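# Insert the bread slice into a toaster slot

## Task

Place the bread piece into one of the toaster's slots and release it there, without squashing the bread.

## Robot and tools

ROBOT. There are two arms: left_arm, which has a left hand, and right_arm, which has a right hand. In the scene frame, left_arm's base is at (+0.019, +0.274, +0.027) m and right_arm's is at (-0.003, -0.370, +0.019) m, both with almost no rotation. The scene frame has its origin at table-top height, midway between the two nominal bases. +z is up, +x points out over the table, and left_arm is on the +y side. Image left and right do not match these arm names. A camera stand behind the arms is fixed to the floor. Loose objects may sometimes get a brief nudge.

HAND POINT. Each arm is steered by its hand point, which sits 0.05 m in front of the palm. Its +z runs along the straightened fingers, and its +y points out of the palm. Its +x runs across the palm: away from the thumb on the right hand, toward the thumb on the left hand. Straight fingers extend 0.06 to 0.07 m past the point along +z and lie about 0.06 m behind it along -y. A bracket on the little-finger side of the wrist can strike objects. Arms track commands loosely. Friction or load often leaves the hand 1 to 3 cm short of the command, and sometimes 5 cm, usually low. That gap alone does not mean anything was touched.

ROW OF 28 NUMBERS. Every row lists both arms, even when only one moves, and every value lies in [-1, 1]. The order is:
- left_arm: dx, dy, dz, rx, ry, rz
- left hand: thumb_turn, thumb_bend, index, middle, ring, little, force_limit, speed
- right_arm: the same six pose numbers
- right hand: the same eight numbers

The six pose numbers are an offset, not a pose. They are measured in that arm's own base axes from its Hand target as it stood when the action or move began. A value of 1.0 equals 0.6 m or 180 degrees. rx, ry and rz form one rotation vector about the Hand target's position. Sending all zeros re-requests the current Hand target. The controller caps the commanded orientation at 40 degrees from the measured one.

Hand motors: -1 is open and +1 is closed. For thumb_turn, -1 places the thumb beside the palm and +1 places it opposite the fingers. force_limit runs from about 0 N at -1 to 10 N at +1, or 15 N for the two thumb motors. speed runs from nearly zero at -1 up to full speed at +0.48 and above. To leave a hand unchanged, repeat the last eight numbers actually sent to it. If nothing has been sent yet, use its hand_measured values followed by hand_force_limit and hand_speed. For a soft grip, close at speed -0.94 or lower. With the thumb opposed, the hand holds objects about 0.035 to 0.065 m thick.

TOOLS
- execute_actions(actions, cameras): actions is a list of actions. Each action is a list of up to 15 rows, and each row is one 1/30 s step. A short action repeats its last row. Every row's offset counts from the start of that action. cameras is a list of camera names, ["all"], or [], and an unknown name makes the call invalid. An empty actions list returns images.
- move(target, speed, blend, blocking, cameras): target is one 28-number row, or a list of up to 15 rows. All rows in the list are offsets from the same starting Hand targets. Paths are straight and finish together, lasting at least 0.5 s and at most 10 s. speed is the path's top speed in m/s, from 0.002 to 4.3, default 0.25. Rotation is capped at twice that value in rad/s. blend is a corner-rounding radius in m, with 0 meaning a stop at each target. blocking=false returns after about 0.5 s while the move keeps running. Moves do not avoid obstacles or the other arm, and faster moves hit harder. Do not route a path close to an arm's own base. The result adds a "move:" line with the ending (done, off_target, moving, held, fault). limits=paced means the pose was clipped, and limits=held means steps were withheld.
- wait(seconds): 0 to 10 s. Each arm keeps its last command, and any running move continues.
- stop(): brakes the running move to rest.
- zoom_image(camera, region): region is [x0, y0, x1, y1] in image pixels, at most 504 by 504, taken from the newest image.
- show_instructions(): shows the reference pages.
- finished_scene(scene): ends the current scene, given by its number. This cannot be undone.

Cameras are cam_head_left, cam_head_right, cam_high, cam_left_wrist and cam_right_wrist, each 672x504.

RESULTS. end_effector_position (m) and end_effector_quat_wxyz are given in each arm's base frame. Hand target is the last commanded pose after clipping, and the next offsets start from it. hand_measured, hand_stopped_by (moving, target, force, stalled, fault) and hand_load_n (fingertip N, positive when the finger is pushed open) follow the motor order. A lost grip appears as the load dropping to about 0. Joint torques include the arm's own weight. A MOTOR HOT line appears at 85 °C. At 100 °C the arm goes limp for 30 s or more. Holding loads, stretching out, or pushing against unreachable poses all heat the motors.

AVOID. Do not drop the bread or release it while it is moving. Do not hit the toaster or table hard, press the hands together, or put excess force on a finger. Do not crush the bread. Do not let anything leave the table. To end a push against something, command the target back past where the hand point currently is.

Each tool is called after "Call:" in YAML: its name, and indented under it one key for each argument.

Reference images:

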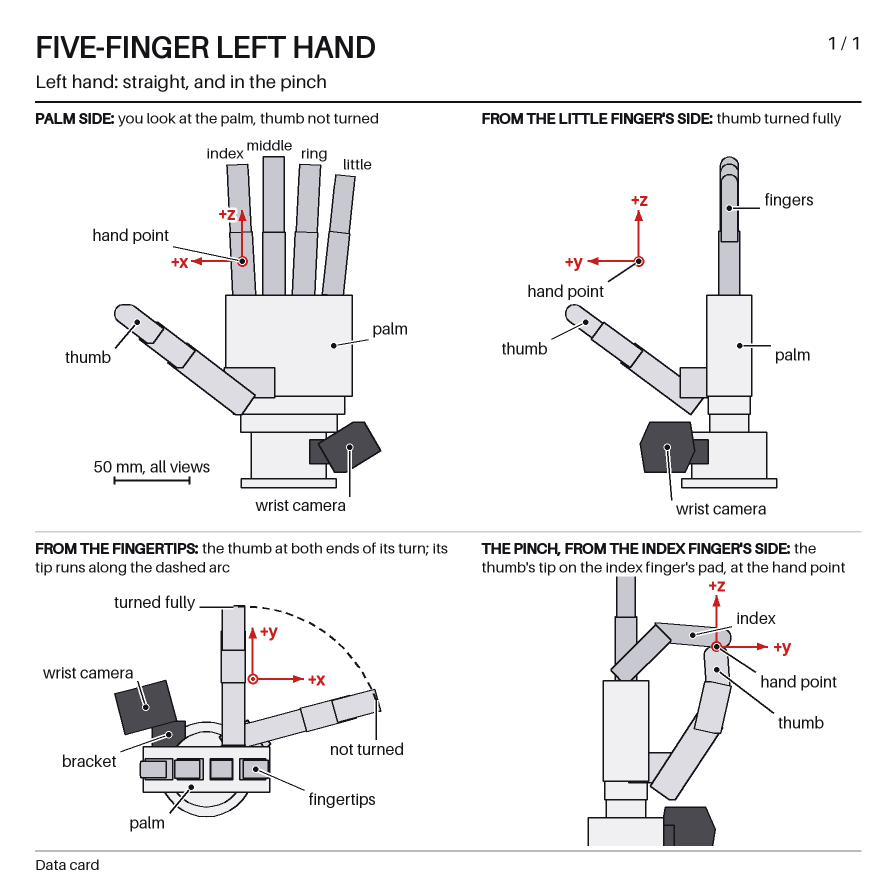

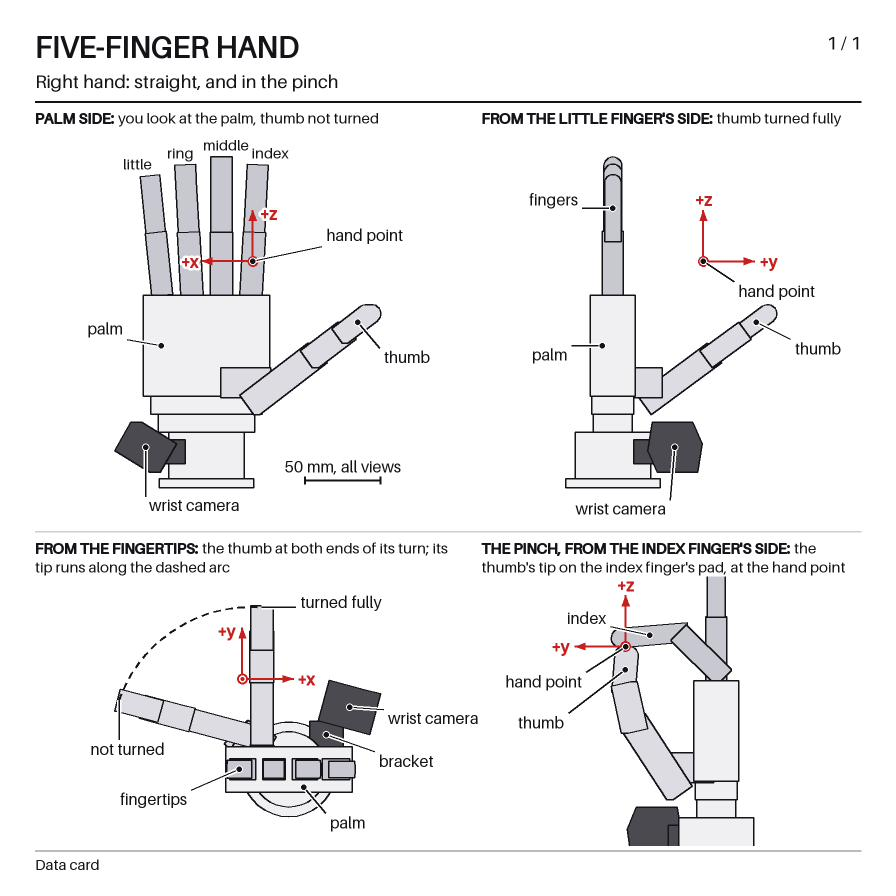

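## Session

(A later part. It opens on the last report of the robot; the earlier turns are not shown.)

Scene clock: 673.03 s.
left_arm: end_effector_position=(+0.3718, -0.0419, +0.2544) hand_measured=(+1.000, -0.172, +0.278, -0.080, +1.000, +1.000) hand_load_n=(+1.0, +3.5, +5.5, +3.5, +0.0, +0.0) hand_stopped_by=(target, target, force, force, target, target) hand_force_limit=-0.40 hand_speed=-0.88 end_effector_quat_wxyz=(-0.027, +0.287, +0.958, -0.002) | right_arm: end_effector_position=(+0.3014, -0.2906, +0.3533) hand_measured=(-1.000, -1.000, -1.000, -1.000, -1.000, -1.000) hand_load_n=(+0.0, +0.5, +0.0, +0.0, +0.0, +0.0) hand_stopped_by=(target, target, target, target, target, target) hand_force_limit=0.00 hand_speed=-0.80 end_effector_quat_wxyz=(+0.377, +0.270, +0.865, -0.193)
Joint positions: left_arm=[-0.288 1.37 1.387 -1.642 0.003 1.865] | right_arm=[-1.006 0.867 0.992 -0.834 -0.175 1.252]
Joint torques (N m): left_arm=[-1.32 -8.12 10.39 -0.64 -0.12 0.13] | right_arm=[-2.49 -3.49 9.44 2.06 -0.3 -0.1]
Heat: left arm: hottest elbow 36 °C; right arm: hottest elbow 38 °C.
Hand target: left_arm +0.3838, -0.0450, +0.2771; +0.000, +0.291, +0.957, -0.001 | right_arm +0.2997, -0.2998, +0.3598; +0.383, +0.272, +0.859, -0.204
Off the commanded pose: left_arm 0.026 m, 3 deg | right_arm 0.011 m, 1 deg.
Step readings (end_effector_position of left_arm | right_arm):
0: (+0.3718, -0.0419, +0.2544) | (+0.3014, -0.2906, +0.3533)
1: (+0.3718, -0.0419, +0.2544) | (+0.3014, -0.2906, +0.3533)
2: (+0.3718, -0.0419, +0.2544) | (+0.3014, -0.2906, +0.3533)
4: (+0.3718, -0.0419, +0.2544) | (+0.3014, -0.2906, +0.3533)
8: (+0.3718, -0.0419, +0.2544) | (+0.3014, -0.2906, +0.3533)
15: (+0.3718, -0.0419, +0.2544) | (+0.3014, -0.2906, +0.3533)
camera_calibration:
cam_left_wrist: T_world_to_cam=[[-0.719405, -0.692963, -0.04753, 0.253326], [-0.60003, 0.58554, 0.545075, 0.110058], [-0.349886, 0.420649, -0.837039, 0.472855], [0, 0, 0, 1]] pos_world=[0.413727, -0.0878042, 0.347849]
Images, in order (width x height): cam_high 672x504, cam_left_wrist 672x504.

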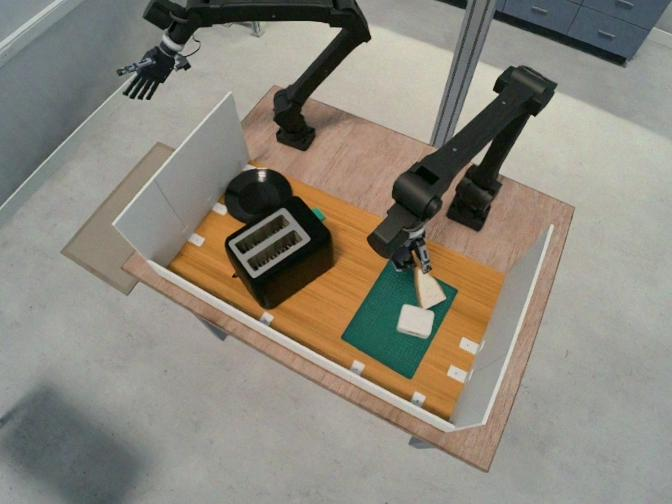

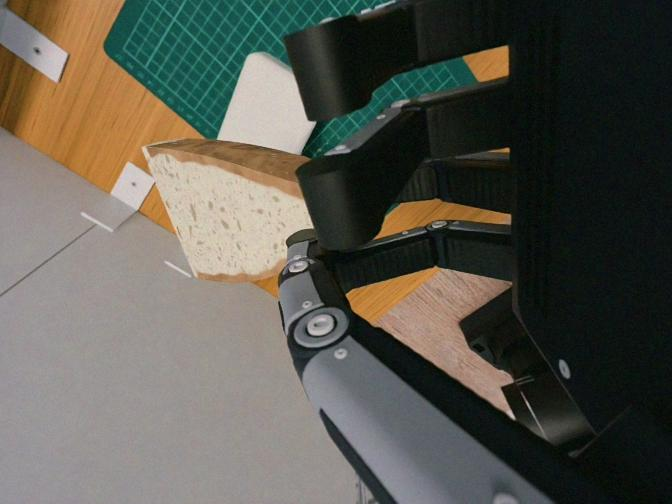

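Call:
move:
  target:
    - [-0.007,-0.058,0.138,-0.14,0.069,0.024,1,-0.17,0.3,0.3,1,1,-0.4,-0.88,0,0,0,0,0,0,-1,-1,-1,-1,-1,-1,0,-0.8]
    - [0.06,-0.342,0.172,-0.279,0.139,0.048,1,-0.17,0.3,0.3,1,1,-0.4,-0.88,0,0,0,0,0,0,-1,-1,-1,-1,-1,-1,0,-0.8]
    - [0.0945,-0.6,0.163,-0.399,0.198,0.068,1,-0.17,0.3,0.3,1,1,-0.4,-0.88,0,0,0,0,0,0,-1,-1,-1,-1,-1,-1,0,-0.8]
  speed: 0.15
  blend: [0.04,0.06,0]
  cameras: ["cam_left_wrist","cam_head_right","cam_high"]

Scene clock: 745.07 s.
left_arm: end_effector_position=(+0.4456, -0.4053, +0.3637) hand_measured=(+1.000, -0.172, +0.278, -0.080, +1.000, +1.000) hand_load_n=(+0.5, +3.5, +5.5, +3.0, +0.0, +0.0) hand_stopped_by=(target, target, force, force, target, target) hand_force_limit=-0.40 hand_speed=-0.88 end_effector_quat_wxyz=(-0.114, +0.123, +0.757, -0.632) | right_arm: end_effector_position=(+0.3014, -0.2906, +0.3533) hand_measured=(-1.000, -1.000, -1.000, -1.000, -1.000, -1.000) hand_load_n=(+0.0, +0.0, +0.0, +0.0, +0.0, +0.0) hand_stopped_by=(target, target, target, target, target, target) hand_force_limit=0.00 hand_speed=-0.80 end_effector_quat_wxyz=(+0.377, +0.270, +0.865, -0.193)
Joint positions: left_arm=[-0.429 1.806 1.91 -1.208 1.373 1.078] | right_arm=[-1.006 0.867 0.992 -0.834 -0.175 1.252]
Joint torques (N m): left_arm=[-1.55 -14.92 6.64 0.98 0.69 -0.03] | right_arm=[-2.49 -3.43 9.44 2.06 -0.31 -0.11]
Heat: left arm: hottest elbow 44 °C; right arm: hottest elbow 39 °C.
Hand target: left_arm +0.4405, -0.4050, +0.3748; -0.106, +0.127, +0.755, -0.635 | right_arm +0.2997, -0.2998, +0.3598; +0.383, +0.272, +0.859, -0.204
Off the commanded pose: left_arm 0.012 m, 1 deg | right_arm 0.011 m, 1 deg.
move: off_target (left_arm, right_arm)
camera_calibration:
cam_left_wrist: T_world_to_cam=[[-0.270417, -0.165983, 0.948327, -0.288945], [-0.630194, 0.775189, -0.0440217, 0.612134], [-0.727826, -0.609534, -0.314226, 0.303763], [0, 0, 0, 1]] pos_world=[0.528714, -0.337326, 0.396412]
Images, in order (width x height): cam_head_right 672x504, cam_high 672x504, cam_left_wrist 672x504.

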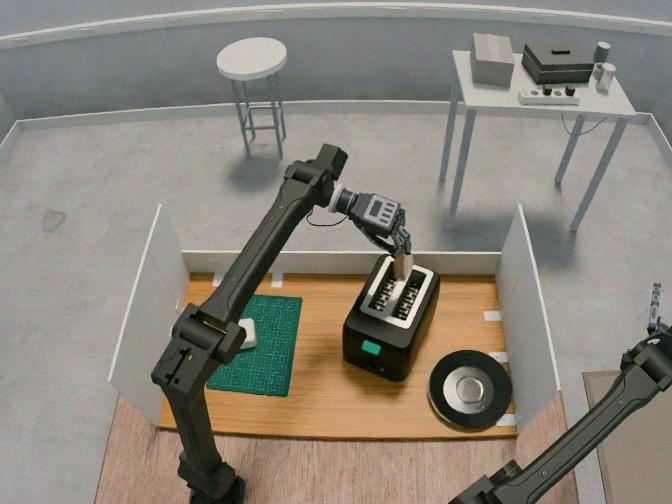

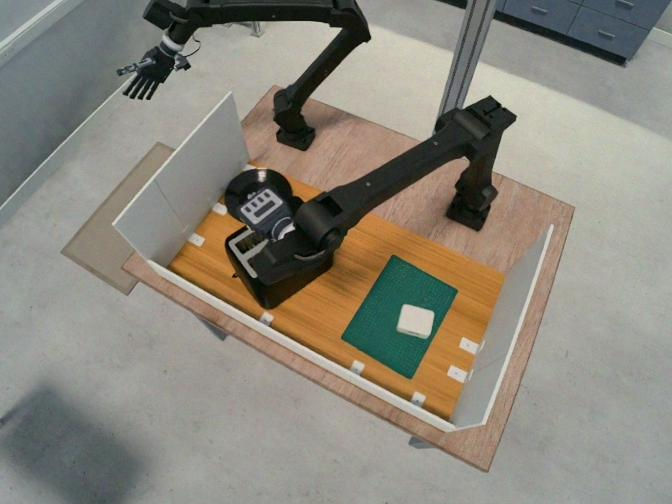

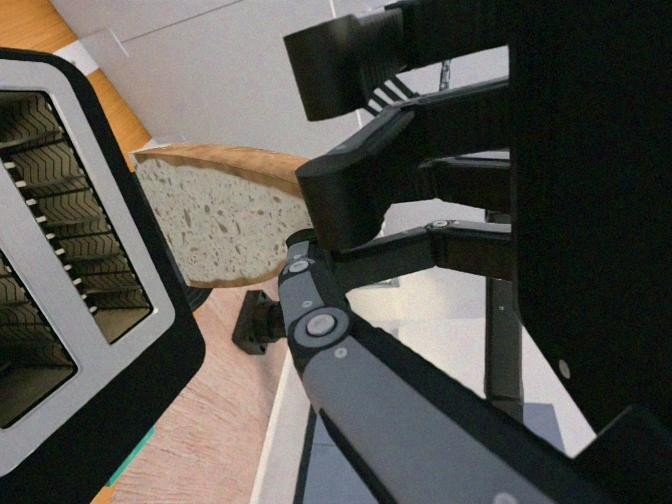

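Call:
zoom_image:
  camera: "cam_left_wrist"
  region: [0, 60, 336, 312]

Call:
zoom_image:
  camera: "cam_left_wrist"
  region: [0, 200, 336, 452]

Call:
zoom_image:
  camera: "cam_head_right"
  region: [346, 222, 466, 312]

Scaled by 1.500 from the camera's 672x504 image, which has a finer 960x720 frame.

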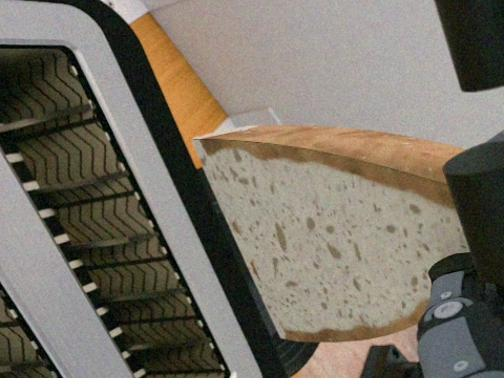

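Scaled by 1.500 from the camera's 672x504 image, which has a finer 960x720 frame.

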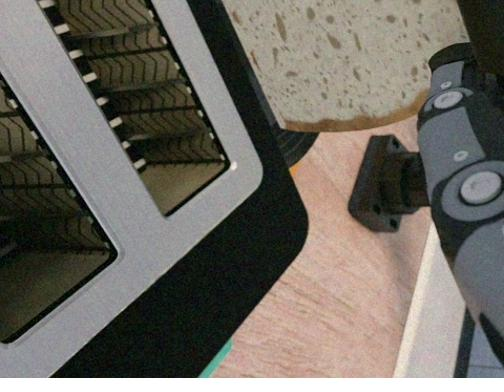

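Scaled by 4.200 from the camera's 672x504 image, which has a finer 960x720 frame.

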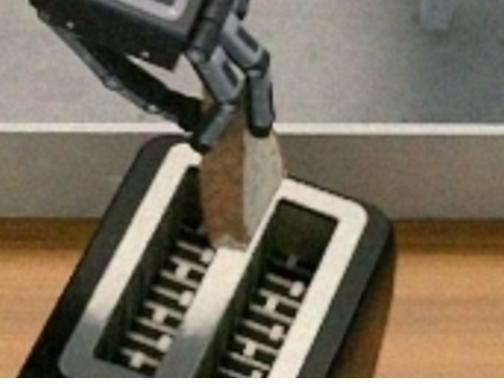

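Call:
zoom_image:
  camera: "cam_head_right"
  region: [384, 240, 424, 290]

Call:
zoom_image:
  camera: "cam_left_wrist"
  region: [110, 120, 350, 310]

Scaled by 10.080 from the camera's 672x504 image, which has a finer 960x720 frame.

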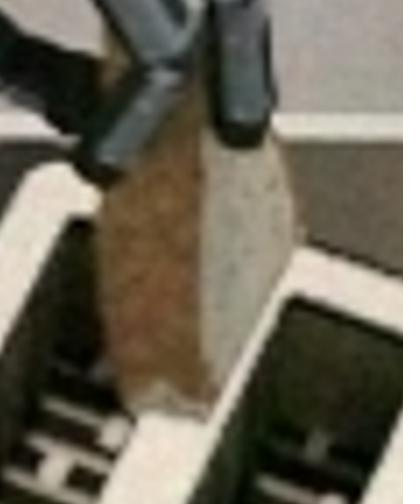

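Scaled by 2.100 from the camera's 672x504 image, which has a finer 960x720 frame.

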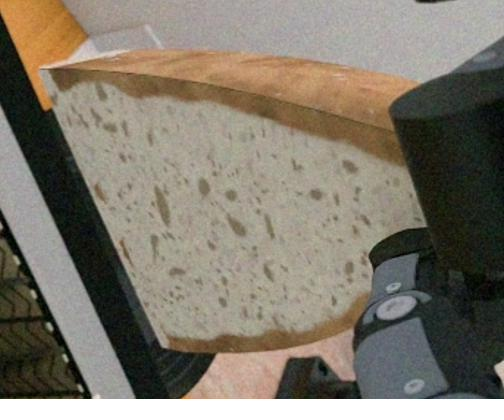

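Call:
move:
  target: [-0.0228,-0.0388,-0.0163,0.0525,-0.0181,0,1,-0.17,0.3,0.3,1,1,-0.4,-0.88,0,0,0,0,0,0,-1,-1,-1,-1,-1,-1,0,-0.8]
  speed: 0.1
  cameras: ["cam_left_wrist","cam_head_right","cam_head_left"]

Call:
zoom_image:
  camera: "cam_head_right"
  region: [376, 236, 436, 296]

Call:
zoom_image:
  camera: "cam_left_wrist"
  region: [0, 60, 336, 312]

Call:
zoom_image:
  camera: "cam_head_left"
  region: [360, 230, 440, 310]

Scene clock: 860.47 s.
left_arm: end_effector_position=(+0.4233, -0.4230, +0.3365) hand_measured=(+1.000, -0.172, +0.278, -0.080, +1.000, +1.000) hand_load_n=(+0.5, +3.5, +5.5, +2.5, +0.0, +0.0) hand_stopped_by=(target, target, force, force, target, target) hand_force_limit=-0.40 hand_speed=-0.88 end_effector_quat_wxyz=(-0.118, +0.115, +0.813, -0.559) | right_arm: end_effector_position=(+0.3014, -0.2906, +0.3533) hand_measured=(-1.000, -1.000, -1.000, -1.000, -1.000, -1.000) hand_load_n=(+0.0, +0.0, +0.0, +0.0, +0.0, -0.5) hand_stopped_by=(target, target, target, target, target, target) hand_force_limit=0.00 hand_speed=-0.80 end_effector_quat_wxyz=(+0.377, +0.270, +0.865, -0.193)
Joint positions: left_arm=[-0.504 1.806 1.921 -1.288 1.184 1.078] | right_arm=[-1.006 0.867 0.992 -0.834 -0.175 1.252]
Joint torques (N m): left_arm=[-1.85 -14.27 10.99 0.13 0.66 0.1] | right_arm=[-2.55 -3.49 9.43 2.07 -0.31 -0.09]
Heat: left arm: hottest elbow 38 °C; right arm: hottest elbow 39 °C.
Hand target: left_arm +0.4269, -0.4282, +0.3649; -0.094, +0.136, +0.807, -0.567 | right_arm +0.2997, -0.2998, +0.3598; +0.383, +0.272, +0.859, -0.204
Off the commanded pose: left_arm 0.029 m, 4 deg | right_arm 0.011 m, 1 deg.
move: off_target (left_arm, right_arm)
camera_calibration:
cam_left_wrist: T_world_to_cam=[[-0.28316, -0.33858, 0.897321, -0.322588], [-0.633776, 0.768276, 0.0898933, 0.564102], [-0.719826, -0.543246, -0.432128, 0.3325], [0, 0, 0, 1]] pos_world=[0.505512, -0.361979, 0.382438]
Images, in order (width x height): cam_head_left 672x504, cam_head_right 672x504, cam_left_wrist 672x504.

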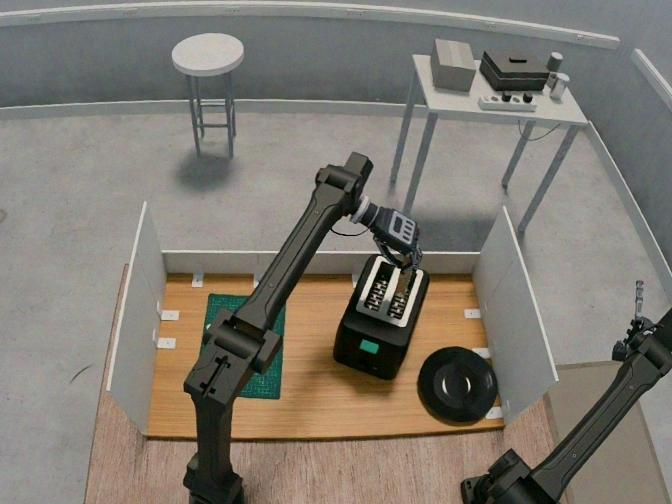

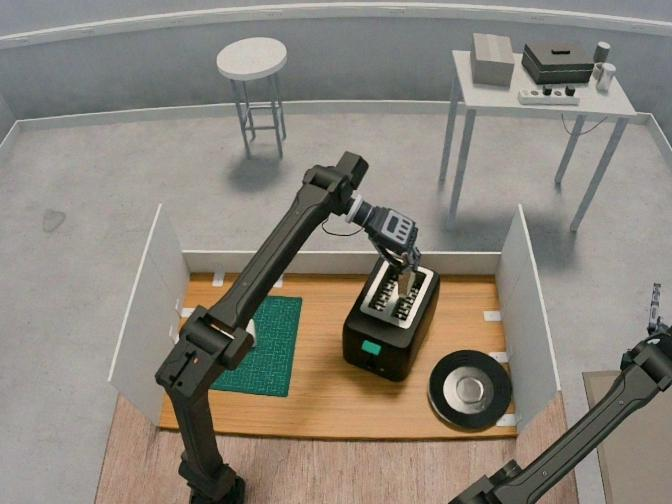

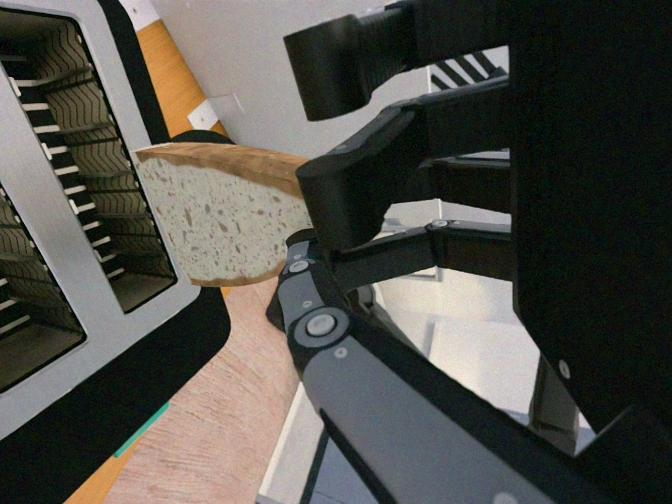

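Scaled by 8.400 from the camera's 672x504 image, which has a finer 960x720 frame.

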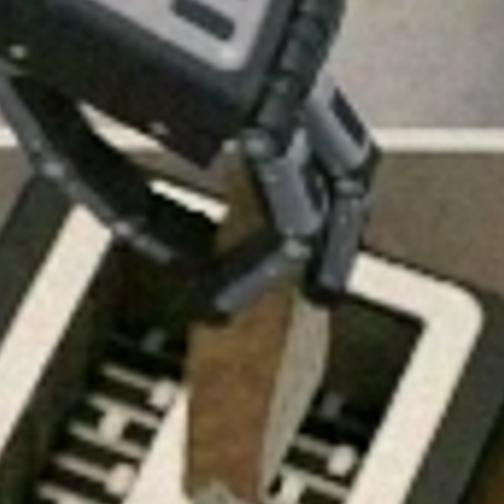

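Scaled by 1.500 from the camera's 672x504 image, which has a finer 960x720 frame.

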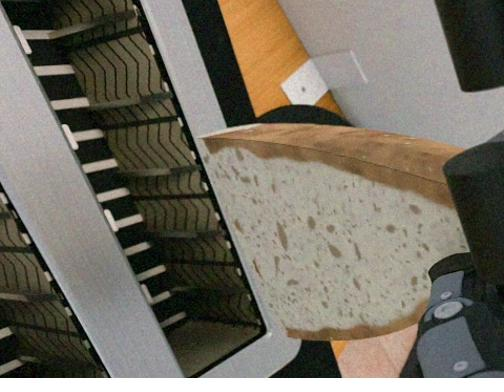

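Scaled by 6.300 from the camera's 672x504 image, which has a finer 960x720 frame.

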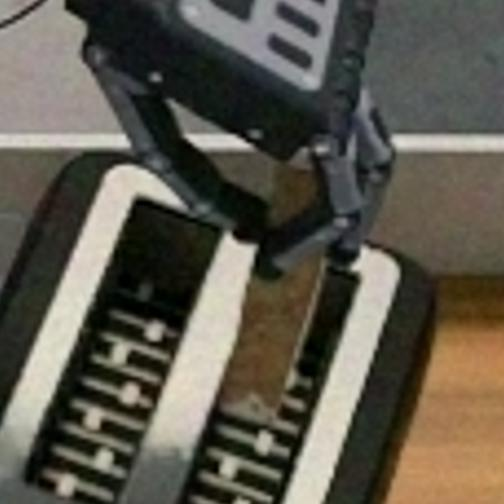

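Call:
move:
  target: [0.0052,-0.0197,-0.0917,0.021,-0.0072,0,1,-0.17,0.3,0.3,1,1,-0.4,-0.88,0,0,0,0,0,0,-1,-1,-1,-1,-1,-1,0,-0.8]
  speed: 0.08
  cameras: ["cam_left_wrist","cam_head_right","cam_head_left"]

Call:
zoom_image:
  camera: "cam_head_right"
  region: [366, 246, 436, 316]

Call:
zoom_image:
  camera: "cam_left_wrist"
  region: [0, 60, 336, 312]

Call:
zoom_image:
  camera: "cam_head_left"
  region: [360, 240, 440, 320]

Scene clock: 908.60 s.
left_arm: end_effector_position=(+0.4289, -0.4354, +0.3149) hand_measured=(+1.000, -0.172, +0.278, -0.080, +1.000, +1.000) hand_load_n=(+1.0, +3.5, +5.5, +3.0, +0.0, +0.0) hand_stopped_by=(target, target, force, force, target, target) hand_force_limit=-0.40 hand_speed=-0.88 end_effector_quat_wxyz=(-0.093, +0.132, +0.828, -0.538) | right_arm: end_effector_position=(+0.3014, -0.2906, +0.3533) hand_measured=(-1.000, -1.000, -1.000, -1.000, -1.000, -1.000) hand_load_n=(+0.0, +0.0, +0.5, +0.0, +0.0, +0.0) hand_stopped_by=(target, target, target, target, target, target) hand_force_limit=0.00 hand_speed=-0.80 end_effector_quat_wxyz=(+0.377, +0.270, +0.865, -0.193)
Joint positions: left_arm=[-0.533 1.814 1.903 -1.229 1.109 1.084] | right_arm=[-1.006 0.867 0.992 -0.834 -0.175 1.252]
Joint torques (N m): left_arm=[-1.67 -13.39 6.83 0.96 0.63 0.16] | right_arm=[-2.43 -3.49 9.42 2.11 -0.3 -0.11]
Heat: left arm: hottest elbow 47 °C; right arm: hottest elbow 39 °C.
Hand target: left_arm +0.4300, -0.4400, +0.3099; -0.090, +0.139, +0.826, -0.538 | right_arm +0.2997, -0.2998, +0.3598; +0.383, +0.272, +0.859, -0.204
Off the commanded pose: left_arm 0.007 m, 1 deg | right_arm 0.011 m, 1 deg.
move: off_target (right_arm)
camera_calibration:
cam_left_wrist: T_world_to_cam=[[-0.343355, -0.374456, 0.86133, -0.284203], [-0.638996, 0.765249, 0.0779607, 0.583846], [-0.688325, -0.523619, -0.502028, 0.337532], [0, 0, 0, 1]] pos_world=[0.507825, -0.376471, 0.368726]
Images, in order (width x height): cam_head_left 672x504, cam_head_right 672x504, cam_left_wrist 672x504.

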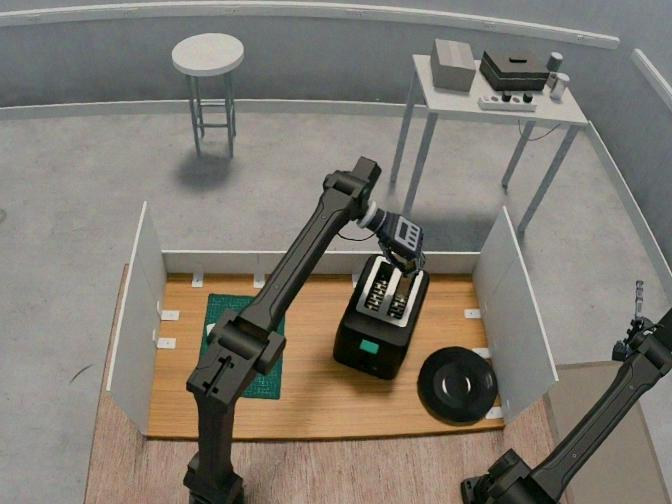

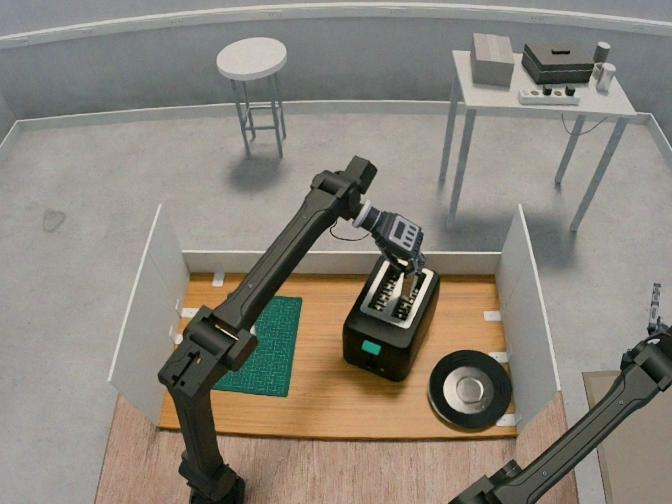

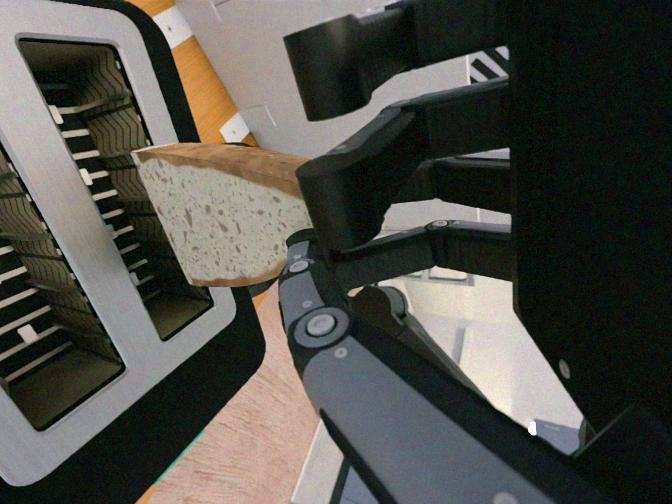

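Scaled by 7.200 from the camera's 672x504 image, which has a finer 960x720 frame.

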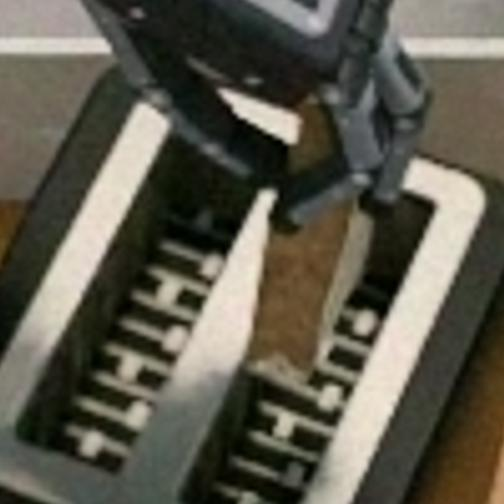

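Scaled by 1.500 from the camera's 672x504 image, which has a finer 960x720 frame.

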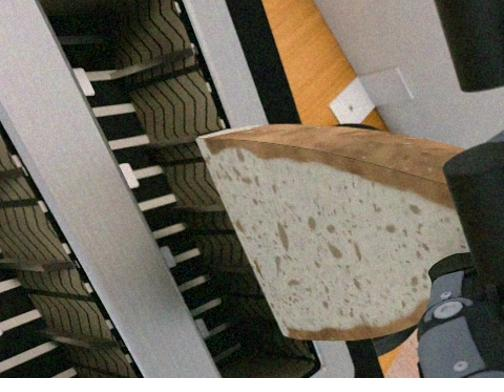

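Scaled by 6.300 from the camera's 672x504 image, which has a finer 960x720 frame.

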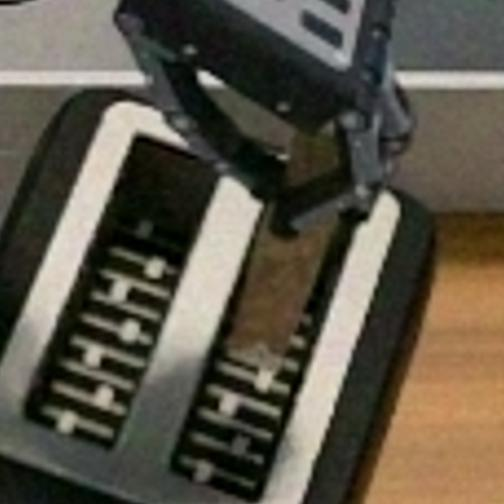

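Call:
move:
  target: [0,0,-0.075,0,0,0,1,-0.17,0.3,0.3,1,1,-0.4,-0.88,0,0,0,0,0,0,-1,-1,-1,-1,-1,-1,0,-0.8]
  speed: 0.06
  cameras: ["cam_left_wrist","cam_head_right","cam_head_left"]

Call:
zoom_image:
  camera: "cam_head_right"
  region: [366, 246, 436, 316]

Call:
zoom_image:
  camera: "cam_left_wrist"
  region: [50, 60, 386, 312]

Call:
zoom_image:
  camera: "cam_head_left"
  region: [360, 240, 440, 320]

Scene clock: 927.73 s.
left_arm: end_effector_position=(+0.4302, -0.4360, +0.2692) hand_measured=(+1.000, -0.172, +0.278, -0.080, +1.000, +1.000) hand_load_n=(+0.5, +3.0, +5.5, +3.0, +0.0, +0.0) hand_stopped_by=(target, target, force, force, target, target) hand_force_limit=-0.40 hand_speed=-0.88 end_effector_quat_wxyz=(-0.092, +0.132, +0.828, -0.538) | right_arm: end_effector_position=(+0.3014, -0.2906, +0.3533) hand_measured=(-1.000, -1.000, -1.000, -1.000, -1.000, -1.000) hand_load_n=(+0.0, +0.0, +0.0, +0.0, +0.0, +0.0) hand_stopped_by=(target, target, target, target, target, target) hand_force_limit=0.00 hand_speed=-0.80 end_effector_quat_wxyz=(+0.377, +0.270, +0.865, -0.193)
Joint positions: left_arm=[-0.533 1.814 1.783 -1.11 1.109 1.086] | right_arm=[-1.006 0.867 0.992 -0.834 -0.175 1.252]
Joint torques (N m): left_arm=[-1.67 -13.57 6.68 1.02 0.66 0.11] | right_arm=[-2.43 -3.49 9.48 2.1 -0.3 -0.1]
Heat: left arm: hottest elbow 42 °C; right arm: hottest elbow 39 °C.
Hand target: left_arm +0.4300, -0.4400, +0.2650; -0.090, +0.139, +0.826, -0.538 | right_arm +0.2997, -0.2998, +0.3598; +0.383, +0.272, +0.859, -0.204
Off the commanded pose: left_arm 0.006 m, 1 deg | right_arm 0.011 m, 1 deg.
move: off_target (right_arm)
camera_calibration:
cam_left_wrist: T_world_to_cam=[[-0.345221, -0.374063, 0.860755, -0.243452], [-0.638415, 0.765854, 0.0767741, 0.588943], [-0.687931, -0.523014, -0.503197, 0.315557], [0, 0, 0, 1]] pos_world=[0.509026, -0.37707, 0.323124]
Images, in order (width x height): cam_head_left 672x504, cam_head_right 672x504, cam_left_wrist 672x504.

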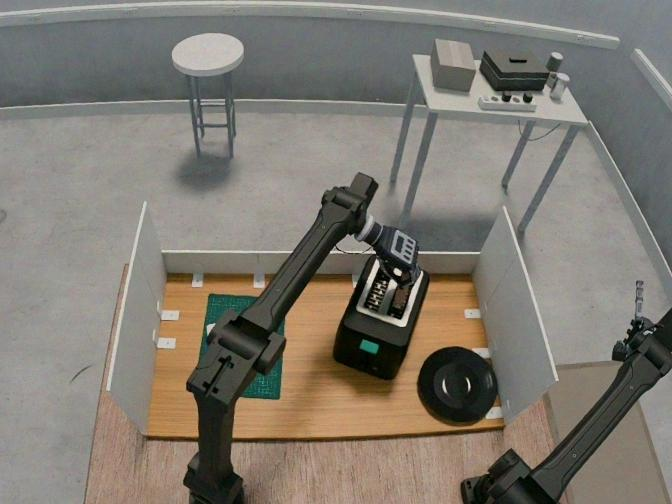

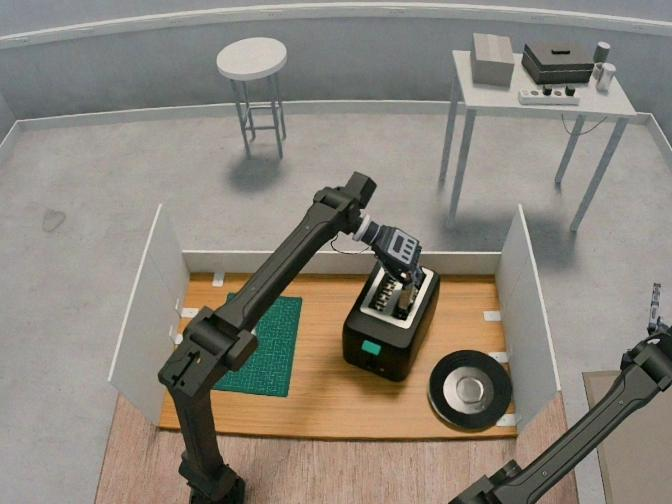

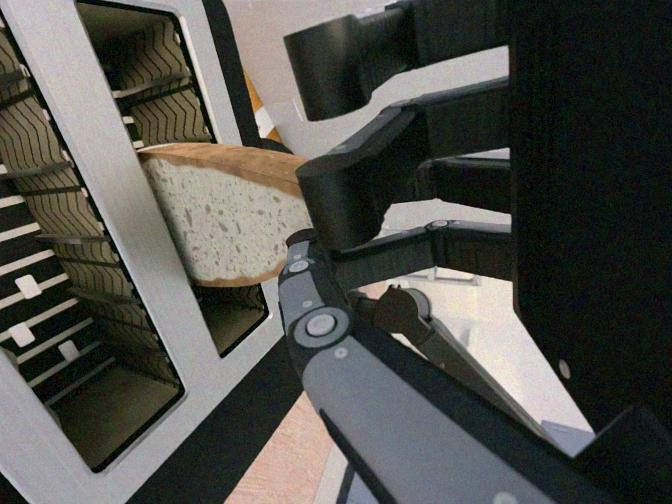

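Scaled by 7.200 from the camera's 672x504 image, which has a finer 960x720 frame.

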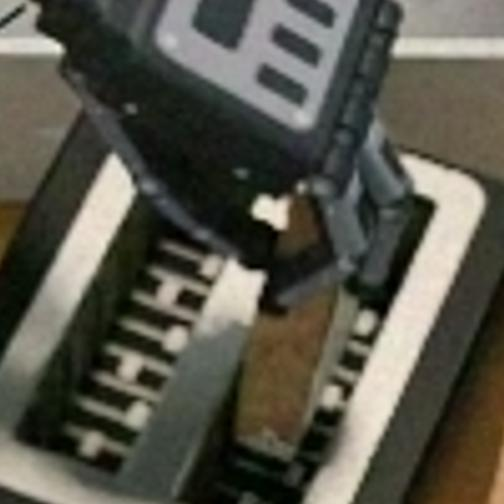

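Scaled by 1.500 from the camera's 672x504 image, which has a finer 960x720 frame.

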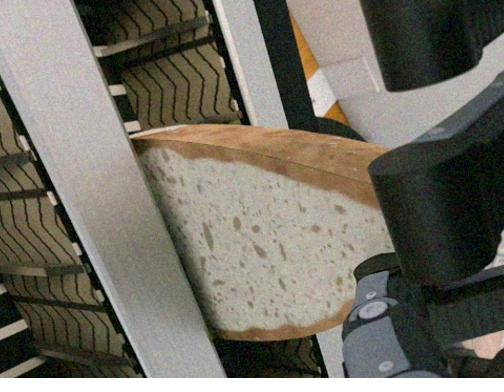

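Scaled by 6.300 from the camera's 672x504 image, which has a finer 960x720 frame.

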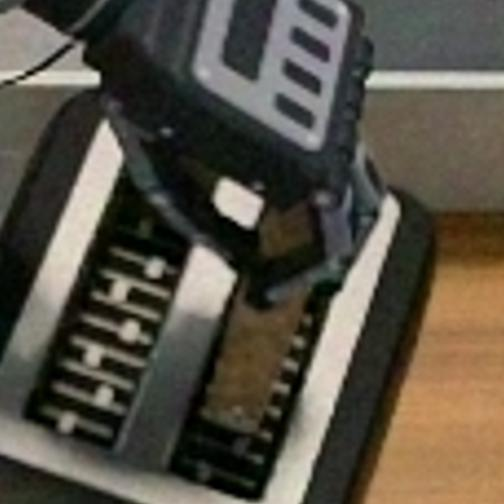

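Call:
move:
  target: [0,0,-0.05,0,0,0,1,-0.17,0.3,0.3,1,1,-0.4,-0.88,0,0,0,0,0,0,-1,-1,-1,-1,-1,-1,0,-0.8]
  speed: 0.05
  cameras: ["cam_left_wrist","cam_head_right"]

Call:
zoom_image:
  camera: "cam_head_right"
  region: [366, 246, 436, 316]

Call:
zoom_image:
  camera: "cam_left_wrist"
  region: [50, 60, 386, 312]

Scene clock: 935.13 s.
left_arm: end_effector_position=(+0.4299, -0.4358, +0.2409) hand_measured=(+1.000, -0.172, +0.278, -0.080, +1.000, +1.000) hand_load_n=(+0.5, +3.5, +5.5, +3.0, +0.0, +0.0) hand_stopped_by=(target, target, force, force, target, target) hand_force_limit=-0.40 hand_speed=-0.88 end_effector_quat_wxyz=(-0.091, +0.133, +0.827, -0.538) | right_arm: end_effector_position=(+0.3014, -0.2906, +0.3533) hand_measured=(-1.000, -1.000, -1.000, -1.000, -1.000, -1.000) hand_load_n=(+0.0, +0.0, +0.0, +0.0, +0.0, +0.0) hand_stopped_by=(target, target, target, target, target, target) hand_force_limit=0.00 hand_speed=-0.80 end_effector_quat_wxyz=(+0.377, +0.270, +0.865, -0.193)
Joint positions: left_arm=[-0.533 1.817 1.713 -1.034 1.109 1.086] | right_arm=[-1.006 0.867 0.992 -0.834 -0.175 1.252]
Joint torques (N m): left_arm=[-2.32 -12.98 6.64 1.01 0.62 0.13] | right_arm=[-2.43 -3.49 9.37 2.06 -0.31 -0.11]
Heat: left arm: hottest elbow 41 °C; right arm: hottest elbow 39 °C.
Hand target: left_arm +0.4300, -0.4400, +0.2350; -0.090, +0.139, +0.826, -0.538 | right_arm +0.2997, -0.2998, +0.3598; +0.383, +0.272, +0.859, -0.204
Off the commanded pose: left_arm 0.007 m, 1 deg | right_arm 0.011 m, 1 deg.
move: off_target (right_arm)
camera_calibration:
cam_left_wrist: T_world_to_cam=[[-0.347472, -0.372742, 0.860422, -0.217618], [-0.63861, 0.765971, 0.0739298, 0.591611], [-0.686615, -0.523785, -0.504191, 0.300509], [0, 0, 0, 1]] pos_world=[0.508527, -0.376871, 0.295019]
Images, in order (width x height): cam_head_right 672x504, cam_left_wrist 672x504.

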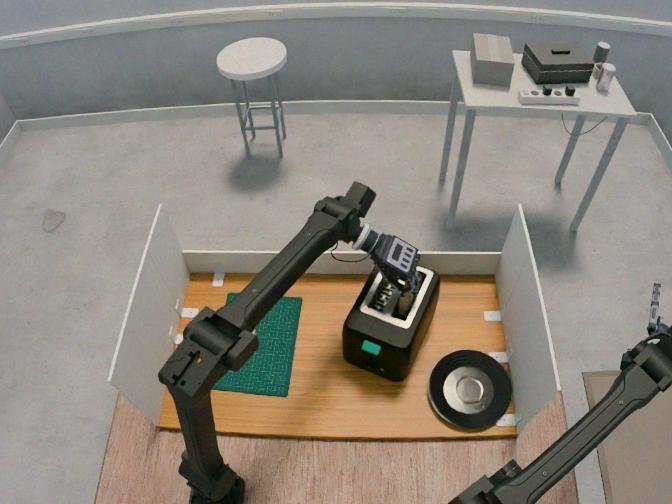

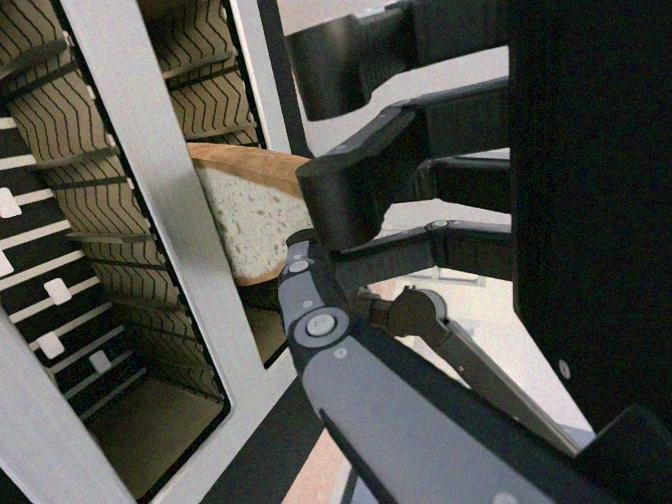

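Scaled by 7.200 from the camera's 672x504 image, which has a finer 960x720 frame.

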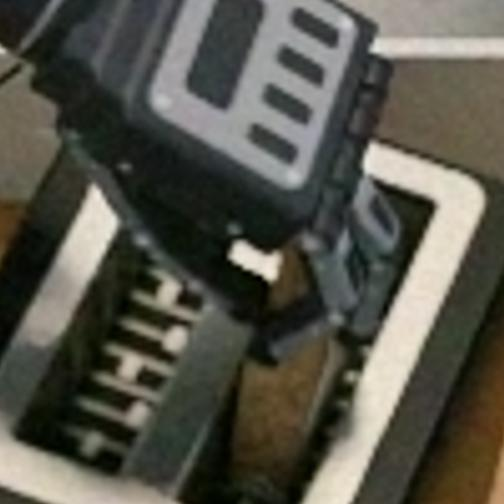

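Scaled by 1.500 from the camera's 672x504 image, which has a finer 960x720 frame.

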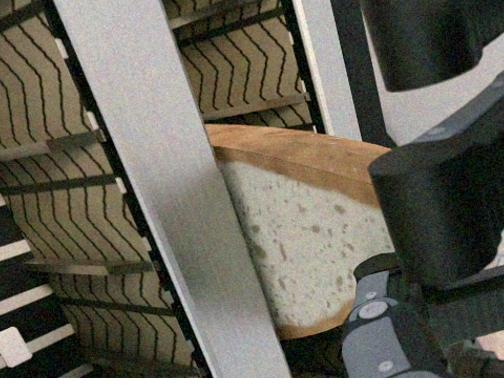

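Call:
move:
  target: [0,0,-0.02,0,0,0,1,-0.17,0.3,0.3,1,1,-0.4,-0.88,0,0,0,0,0,0,-1,-1,-1,-1,-1,-1,0,-0.8]
  speed: 0.04
  cameras: ["cam_left_wrist"]

Scene clock: 940.70 s.
left_arm: end_effector_position=(+0.4300, -0.4359, +0.2302) hand_measured=(+1.000, -0.172, +0.278, -0.080, +1.000, +1.000) hand_load_n=(+0.5, +3.5, +5.5, +3.0, +0.0, +0.0) hand_stopped_by=(target, target, force, force, target, target) hand_force_limit=-0.40 hand_speed=-0.88 end_effector_quat_wxyz=(-0.090, +0.134, +0.827, -0.538) | right_arm: end_effector_position=(+0.3014, -0.2906, +0.3533) hand_measured=(-1.000, -1.000, -1.000, -1.000, -1.000, -1.000) hand_load_n=(+0.0, +0.0, +0.0, +0.0, +0.0, +0.0) hand_stopped_by=(target, target, target, target, target, target) hand_force_limit=0.00 hand_speed=-0.80 end_effector_quat_wxyz=(+0.377, +0.270, +0.865, -0.193)
Joint positions: left_arm=[-0.533 1.82 1.688 -1.004 1.109 1.086] | right_arm=[-1.006 0.867 0.992 -0.834 -0.175 1.252]
Joint torques (N m): left_arm=[-1.96 -12.69 6.57 1.11 0.64 0.13] | right_arm=[-2.43 -3.49 9.4 2.04 -0.3 -0.1]
Heat: left arm: hottest elbow 40 °C; right arm: hottest elbow 39 °C.
Hand target: left_arm +0.4301, -0.4401, +0.2229; -0.090, +0.139, +0.826, -0.538 | right_arm +0.2997, -0.2998, +0.3598; +0.383, +0.272, +0.859, -0.204
Off the commanded pose: left_arm 0.008 m, 1 deg | right_arm 0.011 m, 1 deg.
move: off_target (right_arm)
camera_calibration:
cam_left_wrist: T_world_to_cam=[[-0.349214, -0.371733, 0.860153, -0.207031], [-0.638745, 0.766066, 0.071747, 0.593192], [-0.685605, -0.524364, -0.504964, 0.294669], [0, 0, 0, 1]] pos_world=[0.508627, -0.376871, 0.284316]
Images, in order (width x height): cam_left_wrist 672x504.

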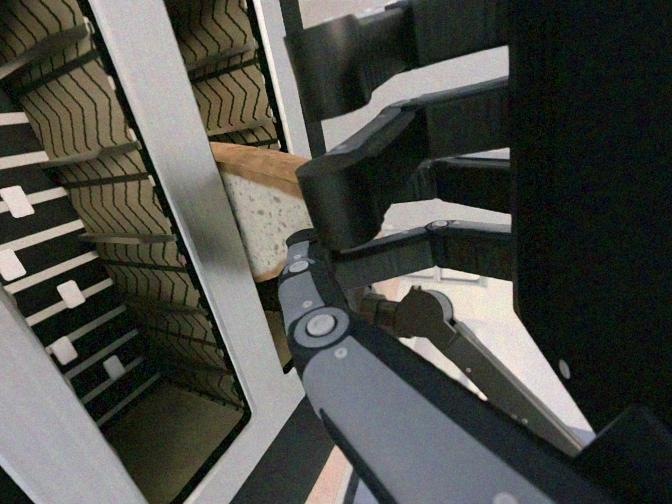

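Call:
move:
  target: [0,0,-0.0117,0,0,0,1,-0.17,0.3,0.3,1,1,-0.4,-0.88,0,0,0,0,0,0,-1,-1,-1,-1,-1,-1,0,-0.8]
  speed: 0.04
  cameras: ["cam_left_wrist","cam_head_right"]

Call:
zoom_image:
  camera: "cam_left_wrist"
  region: [150, 100, 402, 289]

Scene clock: 948.00 s.
left_arm: end_effector_position=(+0.4307, -0.4366, +0.2271) hand_measured=(+1.000, -0.172, +0.278, -0.080, +1.000, +1.000) hand_load_n=(+1.0, +3.0, +5.5, +3.0, +0.0, +0.0) hand_stopped_by=(target, target, force, force, target, target) hand_force_limit=-0.40 hand_speed=-0.88 end_effector_quat_wxyz=(-0.087, +0.136, +0.826, -0.540) | right_arm: end_effector_position=(+0.3014, -0.2906, +0.3533) hand_measured=(-1.000, -1.000, -1.000, -1.000, -1.000, -1.000) hand_load_n=(+0.0, +0.0, +0.0, +0.0, +0.0, +0.0) hand_stopped_by=(target, target, target, target, target, target) hand_force_limit=0.00 hand_speed=-0.80 end_effector_quat_wxyz=(+0.377, +0.270, +0.865, -0.193)
Joint positions: left_arm=[-0.533 1.82 1.678 -0.987 1.111 1.086] | right_arm=[-1.006 0.867 0.992 -0.834 -0.175 1.252]
Joint torques (N m): left_arm=[-2.02 -12.86 6.24 0.85 0.55 0.13] | right_arm=[-2.43 -3.49 9.39 2.06 -0.29 -0.1]
Heat: left arm: hottest elbow 39 °C; right arm: hottest elbow 39 °C.
Hand target: left_arm +0.4301, -0.4400, +0.2159; -0.090, +0.139, +0.826, -0.538 | right_arm +0.2997, -0.2998, +0.3598; +0.383, +0.272, +0.859, -0.204
Off the commanded pose: left_arm 0.012 m, 1 deg | right_arm 0.011 m, 1 deg.
move: off_target (left_arm, right_arm)
camera_calibration:
cam_left_wrist: T_world_to_cam=[[-0.354386, -0.366807, 0.860153, -0.200043], [-0.638528, 0.766935, 0.063979, 0.596368], [-0.683149, -0.526559, -0.506007, 0.29148], [0, 0, 0, 1]] pos_world=[0.509029, -0.377271, 0.281403]
Images, in order (width x height): cam_head_right 672x504, cam_left_wrist 672x504.

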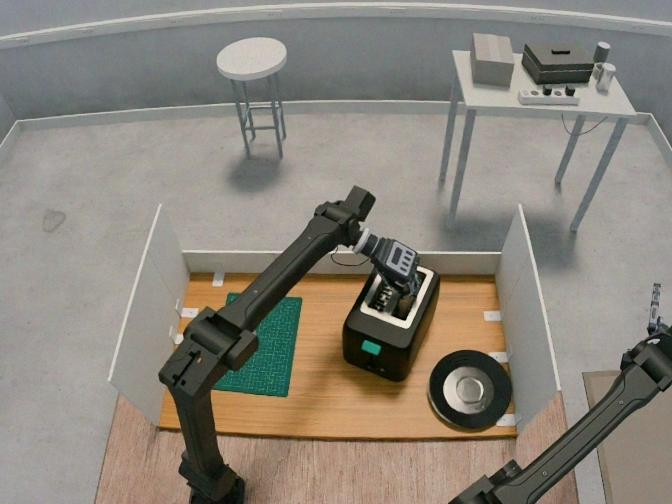

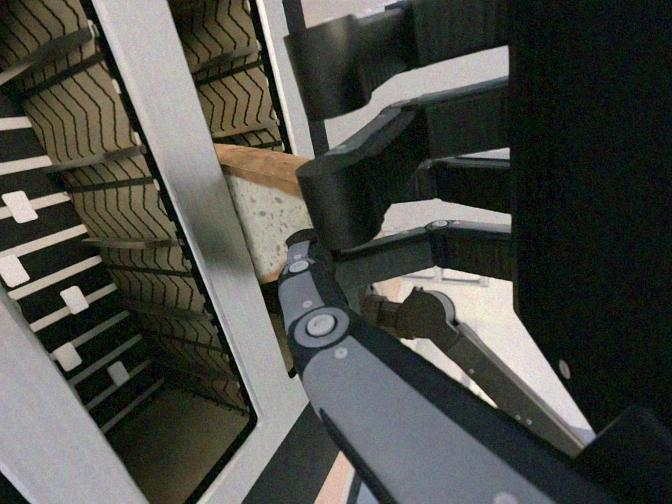

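Scaled by 2.000 from the camera's 672x504 image, which has a finer 960x720 frame.

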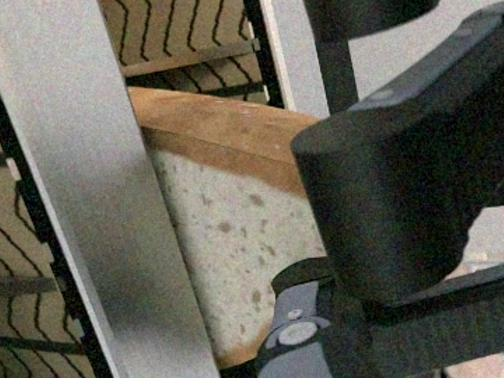

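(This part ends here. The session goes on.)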